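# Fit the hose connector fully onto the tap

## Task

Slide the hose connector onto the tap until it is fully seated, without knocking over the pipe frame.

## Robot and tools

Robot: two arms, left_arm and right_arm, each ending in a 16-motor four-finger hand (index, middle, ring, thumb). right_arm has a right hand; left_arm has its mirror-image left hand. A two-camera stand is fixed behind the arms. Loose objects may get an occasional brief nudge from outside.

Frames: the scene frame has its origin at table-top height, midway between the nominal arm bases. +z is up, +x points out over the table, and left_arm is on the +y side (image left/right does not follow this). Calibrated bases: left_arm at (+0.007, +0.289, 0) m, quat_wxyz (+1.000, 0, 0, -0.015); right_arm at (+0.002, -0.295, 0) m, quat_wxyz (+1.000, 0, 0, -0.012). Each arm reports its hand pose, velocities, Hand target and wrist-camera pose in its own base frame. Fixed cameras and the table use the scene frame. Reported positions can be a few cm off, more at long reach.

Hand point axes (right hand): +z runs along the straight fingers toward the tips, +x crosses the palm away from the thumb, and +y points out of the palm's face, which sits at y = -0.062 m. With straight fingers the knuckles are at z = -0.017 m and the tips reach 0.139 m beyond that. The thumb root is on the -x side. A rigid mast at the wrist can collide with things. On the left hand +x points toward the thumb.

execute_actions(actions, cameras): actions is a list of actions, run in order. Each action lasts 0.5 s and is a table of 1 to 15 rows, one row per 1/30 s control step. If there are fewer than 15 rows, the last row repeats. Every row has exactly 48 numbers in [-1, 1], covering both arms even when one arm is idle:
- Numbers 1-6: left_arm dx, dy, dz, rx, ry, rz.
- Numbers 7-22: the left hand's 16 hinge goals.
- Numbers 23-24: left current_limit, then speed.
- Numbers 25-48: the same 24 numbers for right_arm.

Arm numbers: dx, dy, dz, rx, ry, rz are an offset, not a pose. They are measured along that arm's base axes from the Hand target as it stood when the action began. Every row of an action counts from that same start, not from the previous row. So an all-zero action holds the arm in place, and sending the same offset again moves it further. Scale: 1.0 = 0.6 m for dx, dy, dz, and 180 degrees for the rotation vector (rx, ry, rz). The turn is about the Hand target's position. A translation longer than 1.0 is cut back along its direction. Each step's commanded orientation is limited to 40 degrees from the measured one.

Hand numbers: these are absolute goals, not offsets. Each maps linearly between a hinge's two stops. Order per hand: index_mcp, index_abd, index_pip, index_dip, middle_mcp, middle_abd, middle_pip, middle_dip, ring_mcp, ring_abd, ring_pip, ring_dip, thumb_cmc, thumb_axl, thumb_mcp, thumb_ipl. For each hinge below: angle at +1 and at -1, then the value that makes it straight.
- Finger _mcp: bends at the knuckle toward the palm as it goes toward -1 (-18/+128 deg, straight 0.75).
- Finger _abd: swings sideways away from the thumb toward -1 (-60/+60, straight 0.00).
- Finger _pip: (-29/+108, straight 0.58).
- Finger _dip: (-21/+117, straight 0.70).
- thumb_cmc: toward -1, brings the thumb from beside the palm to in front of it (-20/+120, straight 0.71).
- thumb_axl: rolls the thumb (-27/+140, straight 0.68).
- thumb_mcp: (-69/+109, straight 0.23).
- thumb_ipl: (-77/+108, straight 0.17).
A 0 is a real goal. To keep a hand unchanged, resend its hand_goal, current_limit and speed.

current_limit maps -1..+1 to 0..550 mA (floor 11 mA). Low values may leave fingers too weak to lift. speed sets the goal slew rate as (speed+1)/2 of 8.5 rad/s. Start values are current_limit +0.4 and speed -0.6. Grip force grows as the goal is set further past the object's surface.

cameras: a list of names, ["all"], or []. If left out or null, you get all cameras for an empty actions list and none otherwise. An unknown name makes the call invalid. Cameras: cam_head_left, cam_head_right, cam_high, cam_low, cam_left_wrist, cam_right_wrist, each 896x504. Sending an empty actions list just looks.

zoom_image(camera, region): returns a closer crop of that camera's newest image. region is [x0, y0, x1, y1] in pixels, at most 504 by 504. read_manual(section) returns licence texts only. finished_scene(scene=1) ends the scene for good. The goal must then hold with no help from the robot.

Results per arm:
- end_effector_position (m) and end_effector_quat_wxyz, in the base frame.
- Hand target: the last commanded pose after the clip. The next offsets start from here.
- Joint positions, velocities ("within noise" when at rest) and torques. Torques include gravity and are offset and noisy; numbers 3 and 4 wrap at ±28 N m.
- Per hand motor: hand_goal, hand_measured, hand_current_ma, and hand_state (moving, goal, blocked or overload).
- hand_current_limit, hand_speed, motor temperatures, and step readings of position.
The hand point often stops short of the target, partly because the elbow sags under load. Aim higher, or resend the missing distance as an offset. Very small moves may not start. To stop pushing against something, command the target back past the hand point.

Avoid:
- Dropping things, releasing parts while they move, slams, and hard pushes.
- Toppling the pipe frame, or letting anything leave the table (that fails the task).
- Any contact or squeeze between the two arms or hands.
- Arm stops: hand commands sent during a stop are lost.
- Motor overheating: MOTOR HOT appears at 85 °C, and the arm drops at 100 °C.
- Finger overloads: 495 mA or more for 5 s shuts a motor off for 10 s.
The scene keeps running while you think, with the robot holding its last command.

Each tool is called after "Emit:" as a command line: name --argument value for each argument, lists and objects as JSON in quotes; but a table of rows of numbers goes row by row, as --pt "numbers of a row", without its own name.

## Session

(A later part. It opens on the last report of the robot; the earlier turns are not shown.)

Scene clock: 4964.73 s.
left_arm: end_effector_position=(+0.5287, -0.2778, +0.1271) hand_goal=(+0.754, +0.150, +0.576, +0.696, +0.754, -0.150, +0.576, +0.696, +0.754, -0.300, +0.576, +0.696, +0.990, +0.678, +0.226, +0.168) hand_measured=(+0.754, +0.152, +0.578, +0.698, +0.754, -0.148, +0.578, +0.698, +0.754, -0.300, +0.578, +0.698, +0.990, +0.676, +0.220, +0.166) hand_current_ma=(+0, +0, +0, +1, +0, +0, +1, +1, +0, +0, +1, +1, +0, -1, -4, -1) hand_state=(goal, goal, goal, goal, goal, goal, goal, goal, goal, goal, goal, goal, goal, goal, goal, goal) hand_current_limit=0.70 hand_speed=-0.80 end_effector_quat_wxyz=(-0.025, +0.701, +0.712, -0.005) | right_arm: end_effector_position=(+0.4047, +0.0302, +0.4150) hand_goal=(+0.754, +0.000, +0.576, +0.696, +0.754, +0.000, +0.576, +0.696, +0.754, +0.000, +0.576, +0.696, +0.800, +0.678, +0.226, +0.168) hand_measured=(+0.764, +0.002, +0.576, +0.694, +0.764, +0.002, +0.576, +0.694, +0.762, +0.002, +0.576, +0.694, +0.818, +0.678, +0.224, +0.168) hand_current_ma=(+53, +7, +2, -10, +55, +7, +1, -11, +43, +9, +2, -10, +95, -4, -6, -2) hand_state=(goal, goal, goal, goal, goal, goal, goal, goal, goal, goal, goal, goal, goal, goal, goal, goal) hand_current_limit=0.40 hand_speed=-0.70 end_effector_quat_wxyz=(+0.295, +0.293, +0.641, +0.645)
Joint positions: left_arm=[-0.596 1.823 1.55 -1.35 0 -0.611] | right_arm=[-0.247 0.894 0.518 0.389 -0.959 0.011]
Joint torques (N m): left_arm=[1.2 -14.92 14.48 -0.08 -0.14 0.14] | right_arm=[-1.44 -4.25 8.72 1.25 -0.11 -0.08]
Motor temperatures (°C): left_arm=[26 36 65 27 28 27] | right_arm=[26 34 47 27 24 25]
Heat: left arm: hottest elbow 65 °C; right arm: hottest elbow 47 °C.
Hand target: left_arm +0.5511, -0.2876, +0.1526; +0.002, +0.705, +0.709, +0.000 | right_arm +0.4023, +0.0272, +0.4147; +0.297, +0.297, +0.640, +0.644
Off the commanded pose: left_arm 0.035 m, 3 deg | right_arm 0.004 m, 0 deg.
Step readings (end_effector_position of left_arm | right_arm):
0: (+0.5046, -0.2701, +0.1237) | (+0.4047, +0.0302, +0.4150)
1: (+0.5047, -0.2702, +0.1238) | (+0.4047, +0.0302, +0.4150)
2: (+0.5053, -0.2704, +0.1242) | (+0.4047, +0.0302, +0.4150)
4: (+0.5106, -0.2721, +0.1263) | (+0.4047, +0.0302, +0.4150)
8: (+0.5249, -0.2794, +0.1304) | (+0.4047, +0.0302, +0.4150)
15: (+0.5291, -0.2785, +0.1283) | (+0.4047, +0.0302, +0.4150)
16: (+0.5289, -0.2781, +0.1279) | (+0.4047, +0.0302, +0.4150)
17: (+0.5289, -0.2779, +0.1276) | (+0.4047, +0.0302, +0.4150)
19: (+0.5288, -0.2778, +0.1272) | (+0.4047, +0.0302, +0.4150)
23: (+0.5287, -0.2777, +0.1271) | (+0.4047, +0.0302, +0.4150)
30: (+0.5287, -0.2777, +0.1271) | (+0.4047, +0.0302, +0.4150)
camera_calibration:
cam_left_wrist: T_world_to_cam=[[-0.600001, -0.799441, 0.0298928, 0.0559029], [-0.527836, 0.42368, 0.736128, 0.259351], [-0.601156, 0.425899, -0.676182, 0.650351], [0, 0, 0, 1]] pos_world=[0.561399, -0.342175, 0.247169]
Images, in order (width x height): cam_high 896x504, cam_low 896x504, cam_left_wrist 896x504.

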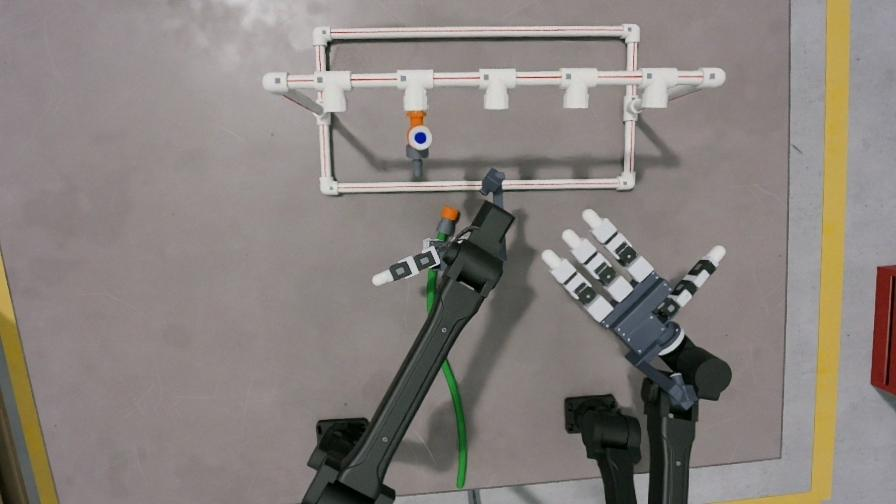

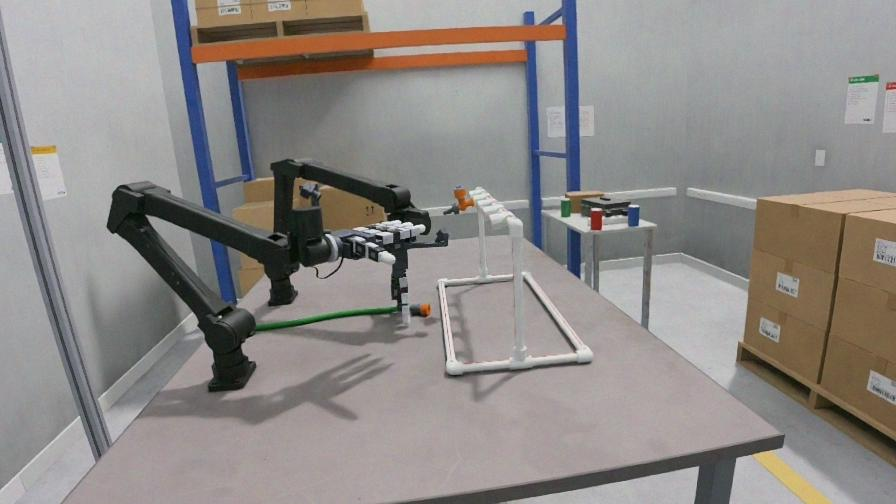

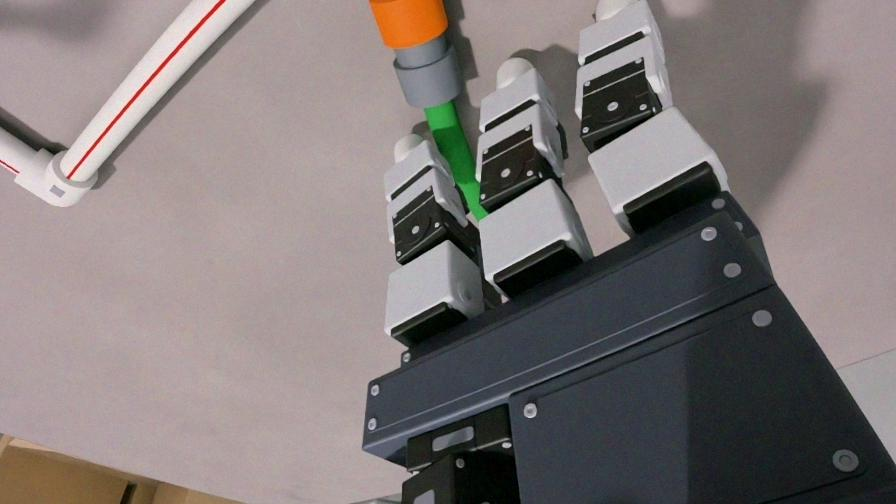

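Emit:
execute_actions --actions '[[[0.025,-0.006,0.003,0,0,0,0.754,0.15,0.576,0.696,0.754,-0.15,0.576,0.696,0.754,-0.3,0.576,0.696,0.99,0.678,0.226,0.168,0.7,-0.8,0,0,0,0,0,0,0.754,0,0.576,0.696,0.754,0,0.576,0.696,0.754,0,0.576,0.696,0.8,0.678,0.226,0.168,0.4,-0.7]]]' --cameras '["cam_high","cam_left_wrist","cam_low"]'

Emit:
zoom_image --camera "cam_low" --region '[340, 230, 480, 340]'

Emit:
zoom_image --camera "cam_high" --region '[360, 160, 540, 300]'

Scene clock: 4981.10 s.
left_arm: end_effector_position=(+0.5438, -0.2833, +0.1294) hand_goal=(+0.754, +0.150, +0.576, +0.696, +0.754, -0.150, +0.576, +0.696, +0.754, -0.300, +0.576, +0.696, +0.990, +0.678, +0.226, +0.168) hand_measured=(+0.754, +0.152, +0.578, +0.698, +0.754, -0.148, +0.578, +0.698, +0.754, -0.300, +0.578, +0.698, +0.990, +0.676, +0.220, +0.166) hand_current_ma=(+0, +0, +0, +1, +0, +0, +1, +1, +0, +0, +1, +1, +0, -1, -4, -1) hand_state=(goal, goal, goal, goal, goal, goal, goal, goal, goal, goal, goal, goal, goal, goal, goal, goal) hand_current_limit=0.70 hand_speed=-0.80 end_effector_quat_wxyz=(-0.025, +0.702, +0.712, -0.005) | right_arm: end_effector_position=(+0.4047, +0.0302, +0.4150) hand_goal=(+0.754, +0.000, +0.576, +0.696, +0.754, +0.000, +0.576, +0.696, +0.754, +0.000, +0.576, +0.696, +0.800, +0.678, +0.226, +0.168) hand_measured=(+0.764, +0.002, +0.576, +0.694, +0.764, +0.002, +0.576, +0.694, +0.762, +0.002, +0.576, +0.694, +0.818, +0.678, +0.224, +0.168) hand_current_ma=(+53, +7, +2, -10, +55, +7, +1, -11, +43, +9, +2, -10, +95, -4, -6, -2) hand_state=(goal, goal, goal, goal, goal, goal, goal, goal, goal, goal, goal, goal, goal, goal, goal, goal) hand_current_limit=0.40 hand_speed=-0.70 end_effector_quat_wxyz=(+0.295, +0.293, +0.641, +0.645)
Joint positions: left_arm=[-0.589 1.86 1.609 -1.371 0 -0.602] | right_arm=[-0.247 0.894 0.518 0.389 -0.959 0.011]
Joint torques (N m): left_arm=[1.32 -15.79 14.38 -0.23 -0.14 0.16] | right_arm=[-1.44 -4.31 8.72 1.24 -0.11 -0.08]
Motor temperatures (°C): left_arm=[26 37 65 27 28 27] | right_arm=[26 34 47 27 24 25]
Heat: left arm: hottest elbow 65 °C; right arm: hottest elbow 47 °C.
Hand target: left_arm +0.5661, -0.2913, +0.1545; +0.002, +0.705, +0.710, +0.000 | right_arm +0.4023, +0.0272, +0.4147; +0.297, +0.297, +0.640, +0.644
Off the commanded pose: left_arm 0.034 m, 3 deg | right_arm 0.004 m, 0 deg.
Step readings (end_effector_position of left_arm | right_arm):
0: (+0.5287, -0.2778, +0.1271) | (+0.4047, +0.0302, +0.4150)
1: (+0.5288, -0.2778, +0.1273) | (+0.4047, +0.0302, +0.4150)
2: (+0.5292, -0.2781, +0.1275) | (+0.4047, +0.0302, +0.4150)
4: (+0.5327, -0.2790, +0.1290) | (+0.4047, +0.0302, +0.4150)
8: (+0.5419, -0.2835, +0.1315) | (+0.4047, +0.0302, +0.4150)
15: (+0.5439, -0.2833, +0.1299) | (+0.4047, +0.0302, +0.4150)
camera_calibration:
cam_left_wrist: T_world_to_cam=[[-0.601233, -0.798501, 0.0302675, 0.061395], [-0.528013, 0.425429, 0.734992, 0.268658], [-0.599768, 0.425919, -0.6774, 0.66281], [0, 0, 0, 1]] pos_world=[0.5763, -0.347574, 0.249668]
Images, in order (width x height): cam_high 896x504, cam_low 896x504, cam_left_wrist 896x504.

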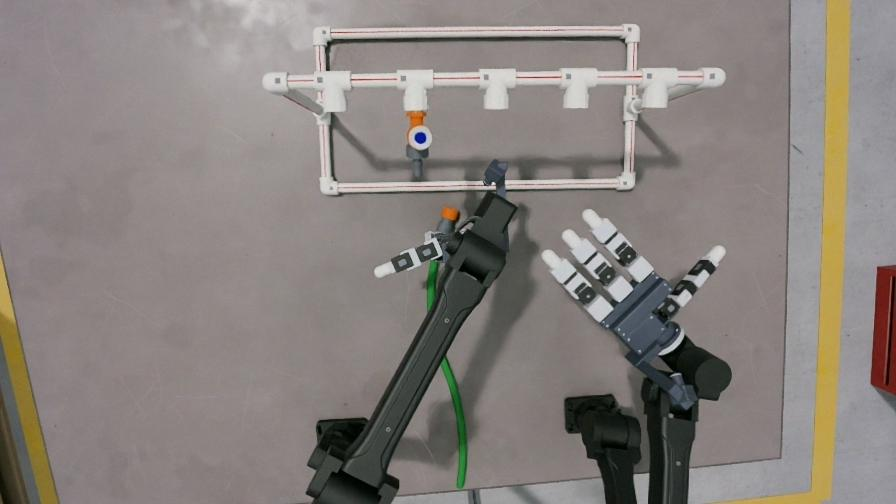

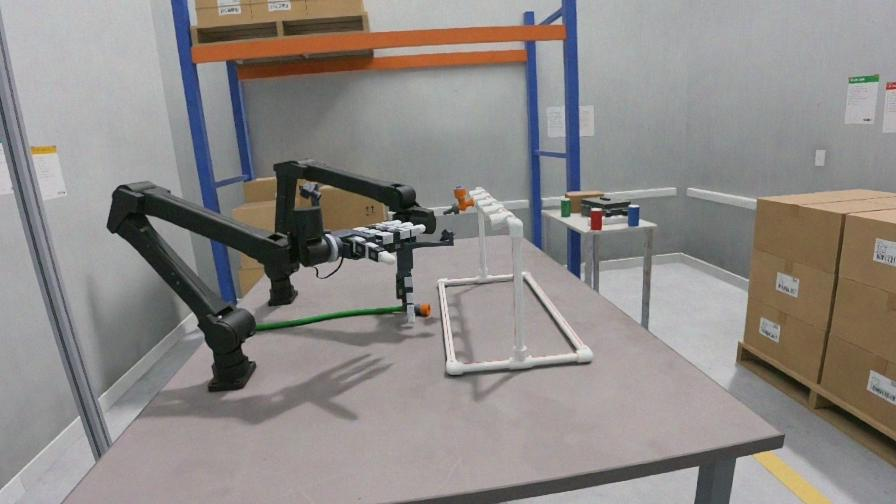

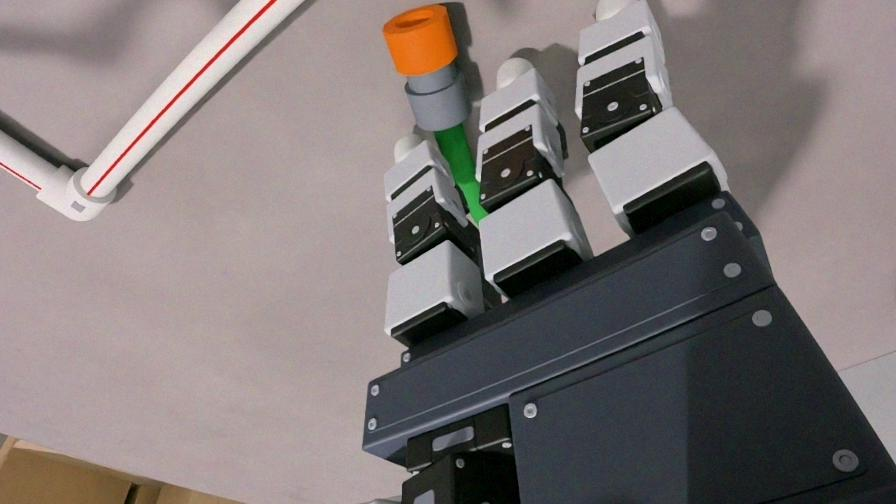

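Scaled by 3.600.

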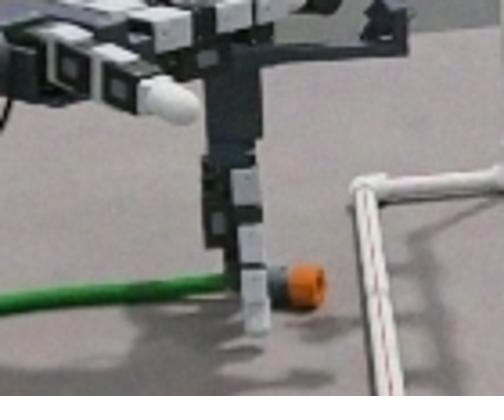

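Scaled by 2.800.

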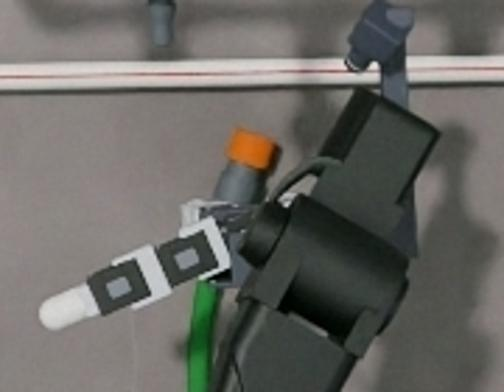

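Emit:
execute_actions --actions '[[[0.02,-0.005,0.003,0,0,0,0.754,0.15,0.576,0.696,0.754,-0.15,0.576,0.696,0.754,-0.3,0.576,0.696,0.99,0.678,0.226,0.168,0.7,-0.8,0,0,0,0,0,0,0.754,0,0.576,0.696,0.754,0,0.576,0.696,0.754,0,0.576,0.696,0.8,0.678,0.226,0.168,0.4,-0.7]]]' --cameras '["cam_high","cam_left_wrist"]'

Emit:
zoom_image --camera "cam_left_wrist" --region '[330, 0, 600, 240]'

Emit:
zoom_image --camera "cam_high" --region '[360, 160, 540, 300]'

Scene clock: 4990.17 s.
left_arm: end_effector_position=(+0.5559, -0.2868, +0.1313) hand_goal=(+0.754, +0.150, +0.576, +0.696, +0.754, -0.150, +0.576, +0.696, +0.754, -0.300, +0.576, +0.696, +0.990, +0.678, +0.226, +0.168) hand_measured=(+0.754, +0.152, +0.578, +0.698, +0.754, -0.148, +0.578, +0.698, +0.754, -0.300, +0.578, +0.698, +0.990, +0.676, +0.220, +0.166) hand_current_ma=(+0, +0, +0, +1, +0, +0, +1, +1, +0, +0, +1, +1, +0, -1, -4, -1) hand_state=(goal, goal, goal, goal, goal, goal, goal, goal, goal, goal, goal, goal, goal, goal, goal, goal) hand_current_limit=0.70 hand_speed=-0.80 end_effector_quat_wxyz=(-0.025, +0.702, +0.712, -0.005) | right_arm: end_effector_position=(+0.4047, +0.0302, +0.4150) hand_goal=(+0.754, +0.000, +0.576, +0.696, +0.754, +0.000, +0.576, +0.696, +0.754, +0.000, +0.576, +0.696, +0.800, +0.678, +0.226, +0.168) hand_measured=(+0.764, +0.002, +0.576, +0.694, +0.764, +0.002, +0.576, +0.694, +0.762, +0.002, +0.576, +0.694, +0.818, +0.678, +0.224, +0.168) hand_current_ma=(+53, +7, +2, -10, +55, +7, +1, -11, +43, +9, +2, -10, +95, -4, -6, -2) hand_state=(goal, goal, goal, goal, goal, goal, goal, goal, goal, goal, goal, goal, goal, goal, goal, goal) hand_current_limit=0.40 hand_speed=-0.70 end_effector_quat_wxyz=(+0.295, +0.293, +0.641, +0.645)
Joint positions: left_arm=[-0.582 1.89 1.659 -1.39 0 -0.595] | right_arm=[-0.247 0.894 0.518 0.389 -0.959 0.011]
Joint torques (N m): left_arm=[0.85 -15.74 14.56 -0.1 -0.13 0.16] | right_arm=[-1.44 -4.25 8.72 1.22 -0.11 -0.08]
Motor temperatures (°C): left_arm=[26 38 67 27 28 27] | right_arm=[26 34 47 27 24 25]
Heat: left arm: hottest elbow 67 °C; right arm: hottest elbow 47 °C.
Hand target: left_arm +0.5780, -0.2943, +0.1562; +0.001, +0.705, +0.709, +0.000 | right_arm +0.4023, +0.0272, +0.4147; +0.297, +0.297, +0.640, +0.644
Off the commanded pose: left_arm 0.034 m, 3 deg | right_arm 0.004 m, 0 deg.
Step readings (end_effector_position of left_arm | right_arm):
0: (+0.5442, -0.2833, +0.1299) | (+0.4047, +0.0302, +0.4150)
1: (+0.5442, -0.2833, +0.1299) | (+0.4047, +0.0302, +0.4150)
2: (+0.5446, -0.2833, +0.1302) | (+0.4047, +0.0302, +0.4150)
4: (+0.5473, -0.2835, +0.1309) | (+0.4047, +0.0302, +0.4150)
8: (+0.5543, -0.2869, +0.1327) | (+0.4047, +0.0302, +0.4150)
15: (+0.5559, -0.2867, +0.1312) | (+0.4047, +0.0302, +0.4150)
camera_calibration:
cam_left_wrist: T_world_to_cam=[[-0.601499, -0.798286, 0.0306323, 0.066021], [-0.527712, 0.425827, 0.734977, 0.275233], [-0.599766, 0.425922, -0.6774, 0.672837], [0, 0, 0, 1]] pos_world=[0.5885, -0.351074, 0.251467]
Images, in order (width x height): cam_high 896x504, cam_left_wrist 896x504.

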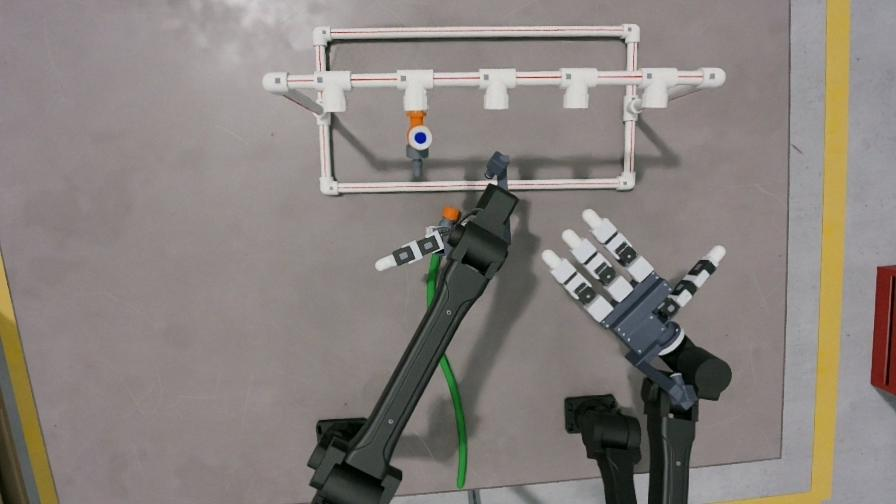

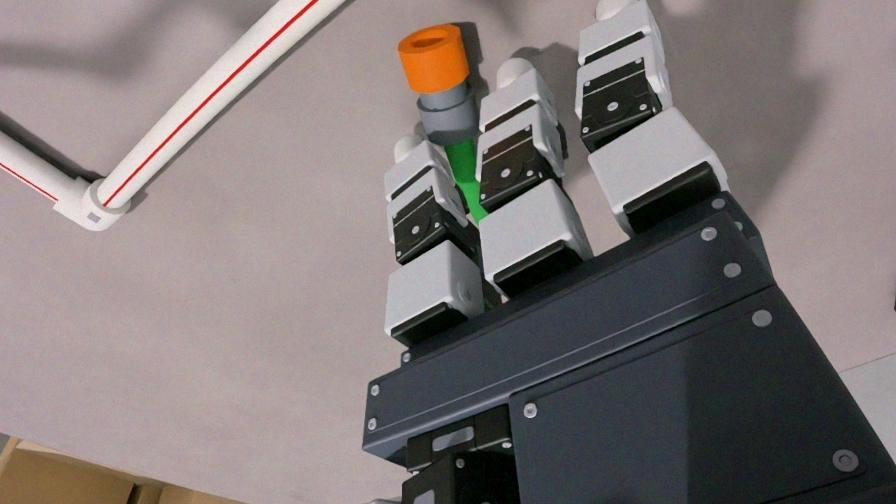

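Scaled by 1.867.

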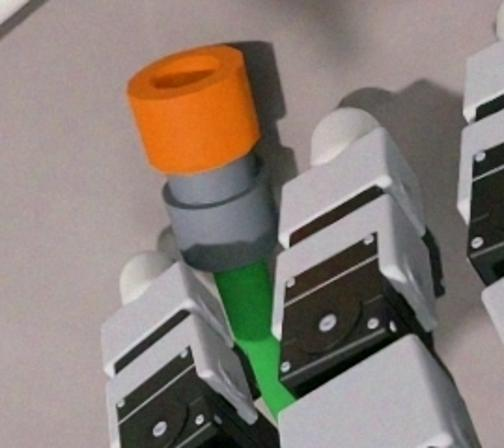

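Scaled by 2.800.

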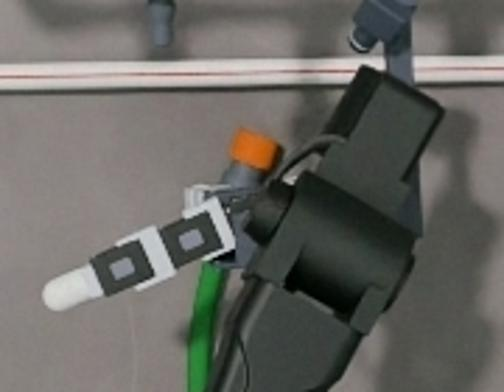

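Emit:
execute_actions --actions '[[[0.018,-0.005,0.002,0,0,0,0.754,0.15,0.576,0.696,0.754,-0.15,0.576,0.696,0.754,-0.3,0.576,0.696,0.99,0.678,0.226,0.168,0.7,-0.8,0,0,0,0,0,0,0.754,0,0.576,0.696,0.754,0,0.576,0.696,0.754,0,0.576,0.696,0.8,0.678,0.226,0.168,0.4,-0.7]]]' --cameras '["cam_high","cam_left_wrist"]'

Emit:
zoom_image --camera "cam_left_wrist" --region '[330, 0, 600, 240]'

Emit:
zoom_image --camera "cam_high" --region '[360, 160, 540, 300]'

Scene clock: 5000.03 s.
left_arm: end_effector_position=(+0.5669, -0.2903, +0.1322) hand_goal=(+0.754, +0.150, +0.576, +0.696, +0.754, -0.150, +0.576, +0.696, +0.754, -0.300, +0.576, +0.696, +0.990, +0.678, +0.226, +0.168) hand_measured=(+0.754, +0.152, +0.578, +0.698, +0.754, -0.148, +0.578, +0.698, +0.754, -0.300, +0.578, +0.698, +0.990, +0.676, +0.220, +0.166) hand_current_ma=(+0, +0, +0, +1, +0, +0, +1, +1, +0, +0, +1, +1, +0, -1, -4, -1) hand_state=(goal, goal, goal, goal, goal, goal, goal, goal, goal, goal, goal, goal, goal, goal, goal, goal) hand_current_limit=0.70 hand_speed=-0.80 end_effector_quat_wxyz=(-0.025, +0.702, +0.712, -0.005) | right_arm: end_effector_position=(+0.4047, +0.0302, +0.4150) hand_goal=(+0.754, +0.000, +0.576, +0.696, +0.754, +0.000, +0.576, +0.696, +0.754, +0.000, +0.576, +0.696, +0.800, +0.678, +0.226, +0.168) hand_measured=(+0.764, +0.002, +0.576, +0.694, +0.764, +0.002, +0.576, +0.694, +0.762, +0.002, +0.576, +0.694, +0.818, +0.678, +0.224, +0.168) hand_current_ma=(+53, +7, +2, -10, +55, +7, +1, -11, +43, +9, +2, -10, +95, -4, -6, -2) hand_state=(goal, goal, goal, goal, goal, goal, goal, goal, goal, goal, goal, goal, goal, goal, goal, goal) hand_current_limit=0.40 hand_speed=-0.70 end_effector_quat_wxyz=(+0.295, +0.293, +0.641, +0.645)
Joint positions: left_arm=[-0.576 1.919 1.705 -1.408 0 -0.59] | right_arm=[-0.247 0.894 0.518 0.389 -0.959 0.011]
Joint torques (N m): left_arm=[1.44 -16.03 14.52 -0.01 -0.13 0.14] | right_arm=[-1.44 -4.31 8.7 1.22 -0.1 -0.08]
Motor temperatures (°C): left_arm=[26 37 69 27 28 27] | right_arm=[26 33 47 27 24 25]
Heat: left arm: hottest elbow 69 °C; right arm: hottest elbow 47 °C.
Hand target: left_arm +0.5888, -0.2973, +0.1574; +0.001, +0.705, +0.710, +0.000 | right_arm +0.4023, +0.0272, +0.4147; +0.297, +0.297, +0.640, +0.644
Off the commanded pose: left_arm 0.034 m, 3 deg | right_arm 0.004 m, 0 deg.
Step readings (end_effector_position of left_arm | right_arm):
0: (+0.5563, -0.2867, +0.1316) | (+0.4047, +0.0302, +0.4150)
1: (+0.5563, -0.2867, +0.1316) | (+0.4047, +0.0302, +0.4150)
2: (+0.5567, -0.2867, +0.1319) | (+0.4047, +0.0302, +0.4150)
4: (+0.5592, -0.2873, +0.1326) | (+0.4047, +0.0302, +0.4150)
8: (+0.5658, -0.2903, +0.1339) | (+0.4047, +0.0302, +0.4150)
15: (+0.5669, -0.2903, +0.1324) | (+0.4047, +0.0302, +0.4150)
camera_calibration:
cam_left_wrist: T_world_to_cam=[[-0.601509, -0.798267, 0.0309308, 0.0697535], [-0.527345, 0.425852, 0.735226, 0.281592], [-0.600079, 0.425934, -0.677116, 0.681655], [0, 0, 0, 1]] pos_world=[0.5995, -0.354574, 0.252367]
Images, in order (width x height): cam_high 896x504, cam_left_wrist 896x504.

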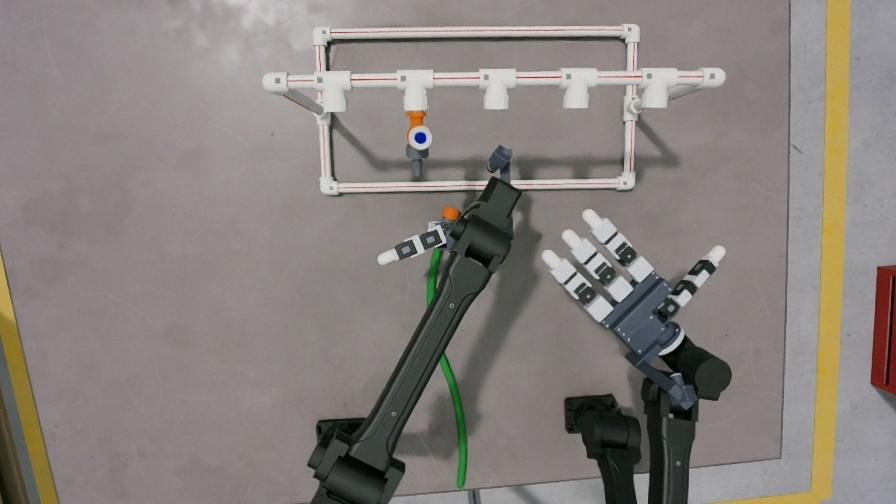

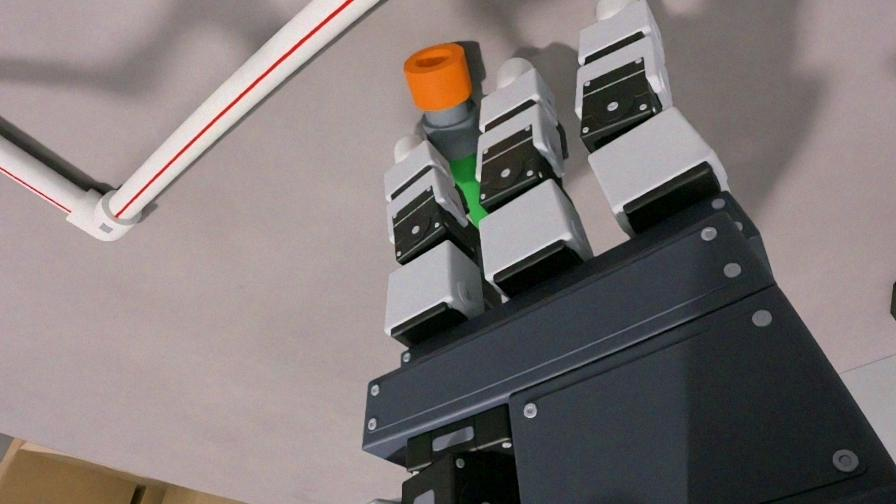

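Scaled by 1.867.

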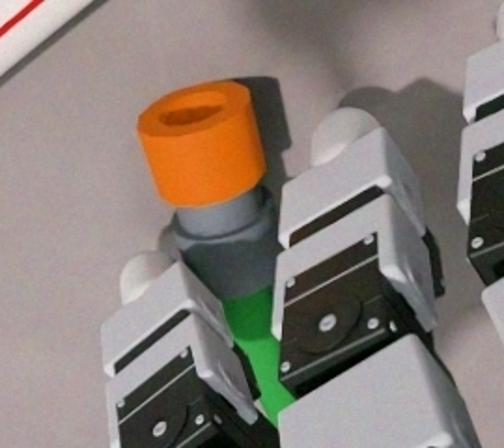

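Scaled by 2.800.

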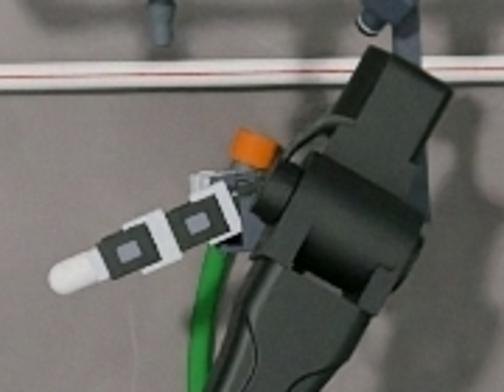

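Emit:
execute_actions --actions '[[[-0.05,0.008,0.003,0,0,0,0.754,0.15,0.576,0.696,0.754,-0.15,0.576,0.696,0.754,-0.3,0.576,0.696,0.99,0.678,0.226,0.168,0.7,-0.8,0,0,0,0,0,0,0.754,0,0.576,0.696,0.754,0,0.576,0.696,0.754,0,0.576,0.696,0.8,0.678,0.226,0.168,0.4,-0.7]],[[0,0,0,0,0,0,0.754,0.0,0.576,0.696,0.754,0.0,0.576,0.696,0.754,-0.3,0.576,0.696,0.99,0.678,0.226,0.168,0.7,-0.8,0,0,0,0,0,0,0.754,0,0.576,0.696,0.754,0,0.576,0.696,0.754,0,0.576,0.696,0.8,0.678,0.226,0.168,0.4,-0.7]],[[0,0,0,0,0,0,0.754,0.0,0.576,0.696,0.754,0.0,0.576,0.696,0.754,-0.3,0.576,0.696,0.99,0.678,0.226,0.168,0.7,-0.8,0,0,0,0,0,0,0.754,0,0.576,0.696,0.754,0,0.576,0.696,0.754,0,0.576,0.696,0.8,0.678,0.226,0.168,0.4,-0.7]]]' --cameras '["cam_high","cam_left_wrist","cam_low"]'

Emit:
zoom_image --camera "cam_left_wrist" --region '[330, 0, 600, 240]'

Emit:
zoom_image --camera "cam_low" --region '[340, 230, 480, 340]'

Scene clock: 5020.20 s.
left_arm: end_effector_position=(+0.5634, -0.2880, +0.1525) hand_goal=(+0.754, +0.000, +0.576, +0.696, +0.754, +0.000, +0.576, +0.696, +0.754, -0.300, +0.576, +0.696, +0.990, +0.678, +0.226, +0.168) hand_measured=(+0.754, +0.002, +0.578, +0.698, +0.754, -0.002, +0.578, +0.698, +0.754, -0.300, +0.578, +0.698, +0.990, +0.676, +0.220, +0.166) hand_current_ma=(+0, +1, +0, +1, +0, -1, +1, +1, +0, +0, +1, +1, +0, -1, -4, -1) hand_state=(goal, goal, goal, goal, goal, goal, goal, goal, goal, goal, goal, goal, goal, goal, goal, goal) hand_current_limit=0.70 hand_speed=-0.80 end_effector_quat_wxyz=(-0.007, +0.703, +0.712, -0.002) | right_arm: end_effector_position=(+0.4047, +0.0302, +0.4150) hand_goal=(+0.754, +0.000, +0.576, +0.696, +0.754, +0.000, +0.576, +0.696, +0.754, +0.000, +0.576, +0.696, +0.800, +0.678, +0.226, +0.168) hand_measured=(+0.764, +0.002, +0.576, +0.694, +0.764, +0.002, +0.576, +0.694, +0.762, +0.002, +0.576, +0.694, +0.818, +0.678, +0.224, +0.168) hand_current_ma=(+53, +7, +2, -10, +55, +7, +1, -11, +43, +9, +2, -10, +95, -4, -6, -2) hand_state=(goal, goal, goal, goal, goal, goal, goal, goal, goal, goal, goal, goal, goal, goal, goal, goal) hand_current_limit=0.40 hand_speed=-0.70 end_effector_quat_wxyz=(+0.295, +0.293, +0.641, +0.645)
Joint positions: left_arm=[-0.576 1.873 1.686 -1.398 0 -0.589] | right_arm=[-0.247 0.894 0.518 0.389 -0.959 0.011]
Joint torques (N m): left_arm=[-0.32 -17.49 8.02 0.69 -0.09 -0.08] | right_arm=[-1.44 -4.25 8.7 1.22 -0.1 -0.08]
Motor temperatures (°C): left_arm=[26 36 69 27 28 27] | right_arm=[26 33 47 27 24 25]
Heat: left arm: hottest elbow 69 °C; right arm: hottest elbow 47 °C.
Hand target: left_arm +0.5589, -0.2926, +0.1593; +0.002, +0.705, +0.709, +0.000 | right_arm +0.4023, +0.0272, +0.4147; +0.297, +0.297, +0.640, +0.644
Off the commanded pose: left_arm 0.009 m, 1 deg | right_arm 0.004 m, 0 deg.
Step readings (end_effector_position of left_arm | right_arm):
0: (+0.5671, -0.2904, +0.1325) | (+0.4047, +0.0302, +0.4150)
1: (+0.5671, -0.2904, +0.1325) | (+0.4047, +0.0302, +0.4150)
2: (+0.5671, -0.2904, +0.1325) | (+0.4047, +0.0302, +0.4150)
4: (+0.5672, -0.2905, +0.1334) | (+0.4047, +0.0302, +0.4150)
8: (+0.5652, -0.2892, +0.1394) | (+0.4047, +0.0302, +0.4150)
15: (+0.5632, -0.2879, +0.1520) | (+0.4047, +0.0302, +0.4150)
16: (+0.5633, -0.2880, +0.1525) | (+0.4047, +0.0302, +0.4150)
17: (+0.5633, -0.2880, +0.1525) | (+0.4047, +0.0302, +0.4150)
19: (+0.5634, -0.2880, +0.1525) | (+0.4047, +0.0302, +0.4150)
23: (+0.5634, -0.2880, +0.1525) | (+0.4047, +0.0302, +0.4150)
30: (+0.5634, -0.2880, +0.1525) | (+0.4047, +0.0302, +0.4150)
31: (+0.5634, -0.2880, +0.1525) | (+0.4047, +0.0302, +0.4150)
32: (+0.5634, -0.2880, +0.1525) | (+0.4047, +0.0302, +0.4150)
34: (+0.5634, -0.2880, +0.1525) | (+0.4047, +0.0302, +0.4150)
38: (+0.5634, -0.2880, +0.1525) | (+0.4047, +0.0302, +0.4150)
45: (+0.5634, -0.2880, +0.1525) | (+0.4047, +0.0302, +0.4150)
camera_calibration:
cam_left_wrist: T_world_to_cam=[[-0.602729, -0.797441, 0.0283675, 0.0701316], [-0.549551, 0.440617, 0.709824, 0.284424], [-0.578543, 0.412243, -0.703807, 0.680353], [0, 0, 0, 1]] pos_world=[0.592189, -0.349867, 0.274957]
Images, in order (width x height): cam_high 896x504, cam_low 896x504, cam_left_wrist 896x504.

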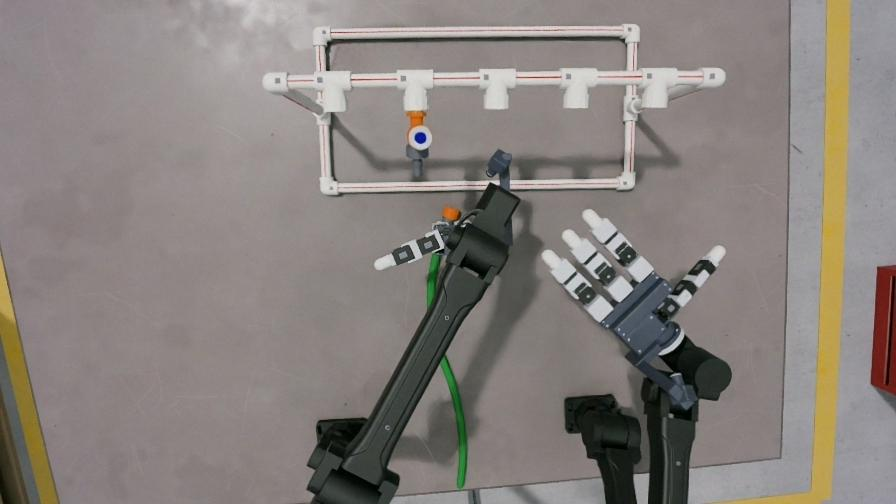

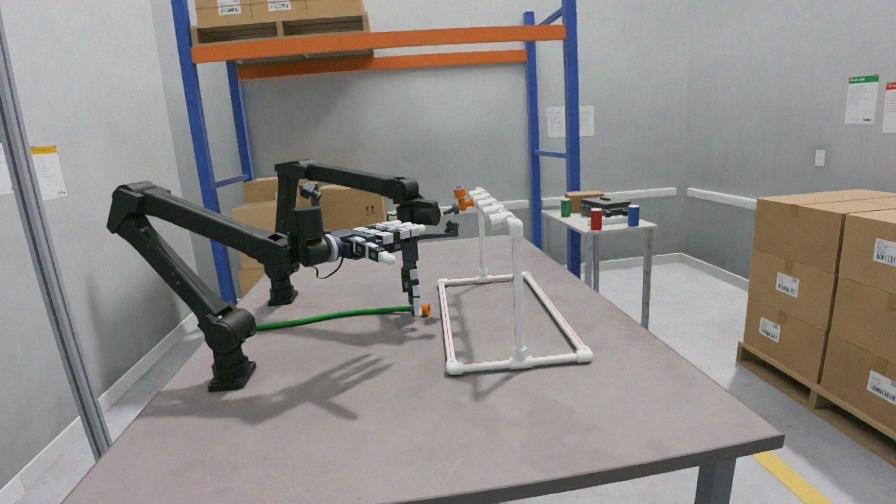

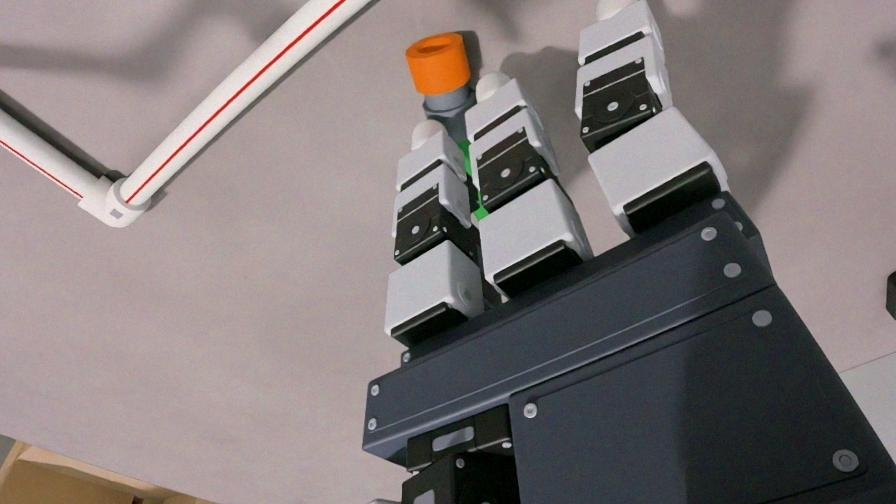

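Scaled by 1.867.

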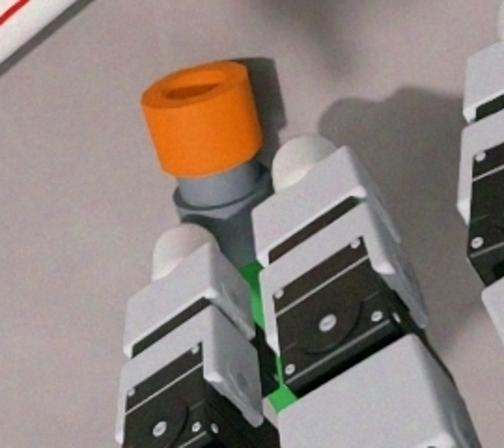

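Scaled by 3.600.

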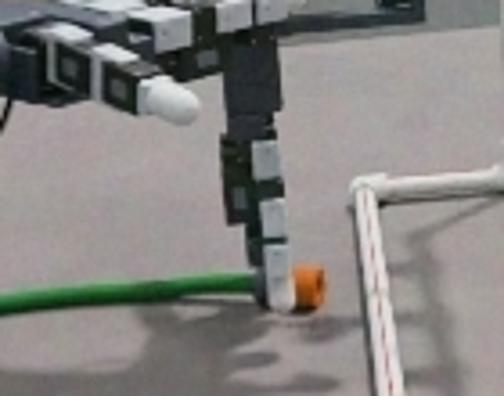

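Emit:
execute_actions --actions '[[[-0.05,0.01,0,0,0,0,0.754,0.1,0.576,0.696,0.754,-0.1,0.576,0.696,0.754,-0.3,0.576,0.696,0.99,0.678,0.226,0.168,0.7,-0.8,0,0,0,0,0,0,0.754,0,0.576,0.696,0.754,0,0.576,0.696,0.754,0,0.576,0.696,0.8,0.678,0.226,0.168,0.4,-0.7]],[[0,0,-0.04,0,0,0,0.754,0.1,0.576,0.696,0.754,-0.1,0.576,0.696,0.754,-0.3,0.576,0.696,0.99,0.678,0.226,0.168,0.7,-0.8,0,0,0,0,0,0,0.754,0,0.576,0.696,0.754,0,0.576,0.696,0.754,0,0.576,0.696,0.8,0.678,0.226,0.168,0.4,-0.7]],[[0,0,0,0,0,0,0.754,0.02,0.576,0.696,0.754,-0.02,0.576,0.696,0.754,-0.3,0.576,0.696,0.99,0.678,0.226,0.168,0.7,-0.8,0,0,0,0,0,0,0.754,0,0.576,0.696,0.754,0,0.576,0.696,0.754,0,0.576,0.696,0.8,0.678,0.226,0.168,0.4,-0.7]]]' --cameras '["cam_high","cam_left_wrist","cam_low"]'

Emit:
zoom_image --camera "cam_left_wrist" --region '[330, 0, 600, 240]'

Emit:
zoom_image --camera "cam_low" --region '[340, 230, 480, 340]'

Scene clock: 5036.17 s.
left_arm: end_effector_position=(+0.5317, -0.2844, +0.1361) hand_goal=(+0.754, +0.020, +0.576, +0.696, +0.754, -0.020, +0.576, +0.696, +0.754, -0.300, +0.576, +0.696, +0.990, +0.678, +0.226, +0.168) hand_measured=(+0.752, +0.026, +0.576, +0.698, +0.754, -0.022, +0.578, +0.698, +0.754, -0.300, +0.578, +0.698, +0.990, +0.676, +0.220, +0.166) hand_current_ma=(+0, +2, +0, +0, +0, -1, +0, +1, +0, +0, +0, +1, +0, -1, -4, -1) hand_state=(goal, goal, goal, goal, goal, goal, goal, goal, goal, goal, goal, goal, goal, goal, goal, goal) hand_current_limit=0.70 hand_speed=-0.80 end_effector_quat_wxyz=(-0.002, +0.708, +0.706, +0.001) | right_arm: end_effector_position=(+0.4047, +0.0302, +0.4150) hand_goal=(+0.754, +0.000, +0.576, +0.696, +0.754, +0.000, +0.576, +0.696, +0.754, +0.000, +0.576, +0.696, +0.800, +0.678, +0.226, +0.168) hand_measured=(+0.764, +0.002, +0.576, +0.694, +0.764, +0.002, +0.576, +0.694, +0.762, +0.002, +0.576, +0.694, +0.818, +0.678, +0.224, +0.168) hand_current_ma=(+53, +7, +2, -10, +55, +7, +1, -11, +43, +9, +2, -10, +95, -4, -6, -2) hand_state=(goal, goal, goal, goal, goal, goal, goal, goal, goal, goal, goal, goal, goal, goal, goal, goal) hand_current_limit=0.40 hand_speed=-0.70 end_effector_quat_wxyz=(+0.295, +0.293, +0.641, +0.645)
Joint positions: left_arm=[-0.602 1.801 1.535 -1.309 -0.002 -0.598] | right_arm=[-0.247 0.894 0.518 0.389 -0.959 0.011]
Joint torques (N m): left_arm=[0.26 -15.44 8.18 0.83 -0.01 -0.17] | right_arm=[-1.44 -4.31 8.7 1.24 -0.11 -0.08]
Motor temperatures (°C): left_arm=[26 38 63 27 28 27] | right_arm=[26 33 47 27 24 25]
Heat: left arm: hottest elbow 63 °C; right arm: hottest elbow 47 °C.
Hand target: left_arm +0.5288, -0.2865, +0.1352; +0.001, +0.705, +0.709, +0.000 | right_arm +0.4023, +0.0272, +0.4147; +0.297, +0.297, +0.640, +0.644
Off the commanded pose: left_arm 0.004 m, 1 deg | right_arm 0.004 m, 0 deg.
Step readings (end_effector_position of left_arm | right_arm):
0: (+0.5634, -0.2880, +0.1525) | (+0.4047, +0.0302, +0.4150)
1: (+0.5632, -0.2879, +0.1520) | (+0.4047, +0.0302, +0.4150)
2: (+0.5614, -0.2879, +0.1510) | (+0.4047, +0.0302, +0.4150)
4: (+0.5543, -0.2852, +0.1469) | (+0.4047, +0.0302, +0.4150)
8: (+0.5365, -0.2805, +0.1421) | (+0.4047, +0.0302, +0.4150)
15: (+0.5324, -0.2852, +0.1497) | (+0.4047, +0.0302, +0.4150)
16: (+0.5324, -0.2854, +0.1502) | (+0.4047, +0.0302, +0.4150)
17: (+0.5327, -0.2856, +0.1497) | (+0.4047, +0.0302, +0.4150)
19: (+0.5332, -0.2860, +0.1467) | (+0.4047, +0.0302, +0.4150)
23: (+0.5310, -0.2840, +0.1378) | (+0.4047, +0.0302, +0.4150)
30: (+0.5314, -0.2842, +0.1360) | (+0.4047, +0.0302, +0.4150)
31: (+0.5315, -0.2842, +0.1360) | (+0.4047, +0.0302, +0.4150)
32: (+0.5315, -0.2842, +0.1360) | (+0.4047, +0.0302, +0.4150)
34: (+0.5315, -0.2842, +0.1360) | (+0.4047, +0.0302, +0.4150)
38: (+0.5317, -0.2844, +0.1361) | (+0.4047, +0.0302, +0.4150)
45: (+0.5317, -0.2844, +0.1361) | (+0.4047, +0.0302, +0.4150)
camera_calibration:
cam_left_wrist: T_world_to_cam=[[-0.61598, -0.787355, 0.0253112, 0.0647103], [-0.549002, 0.452106, 0.702991, 0.281015], [-0.564947, 0.419133, -0.710748, 0.644594], [0, 0, 0, 1]] pos_world=[0.558299, -0.346269, 0.258956]
Images, in order (width x height): cam_high 896x504, cam_low 896x504, cam_left_wrist 896x504.

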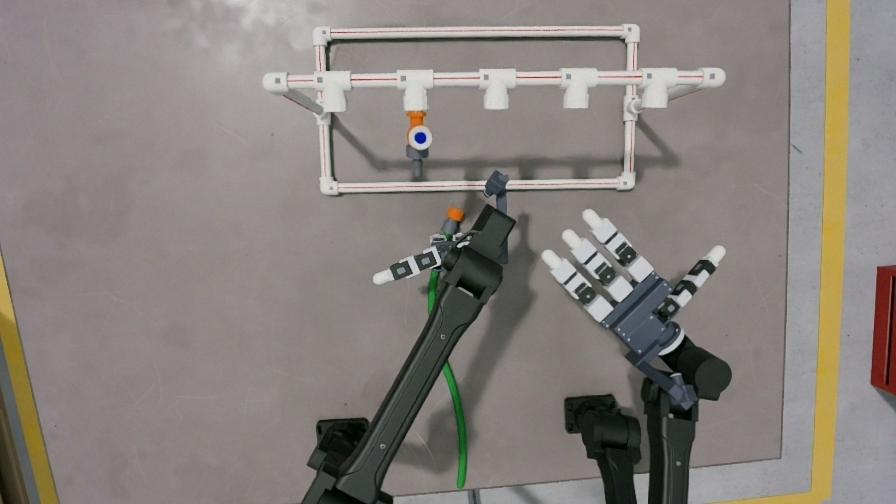

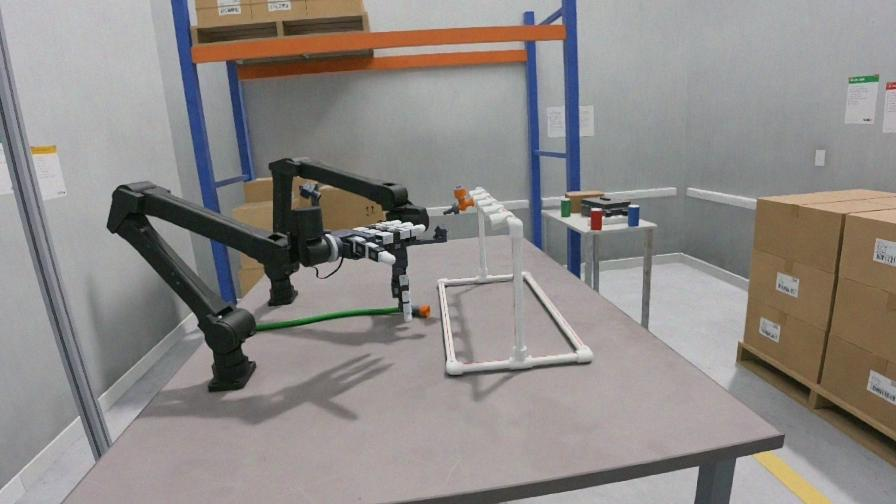

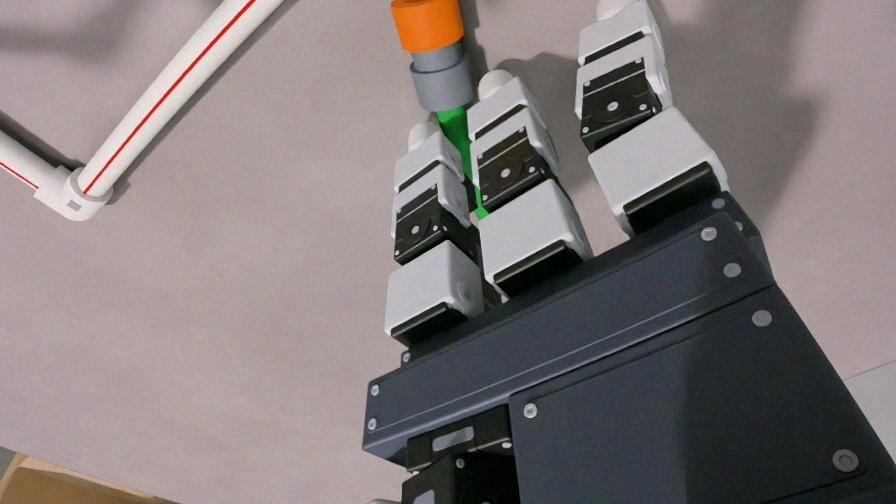

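Scaled by 1.867.

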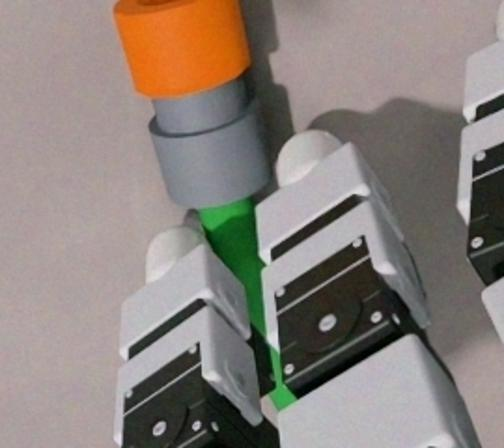

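Scaled by 3.600.

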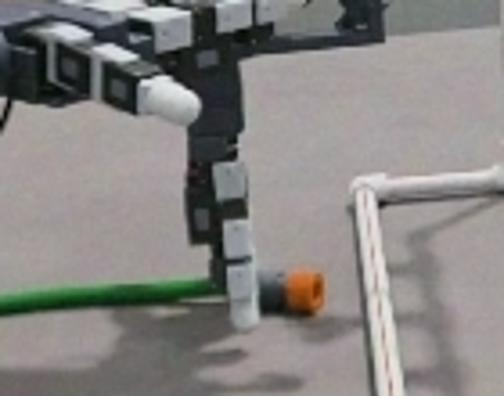

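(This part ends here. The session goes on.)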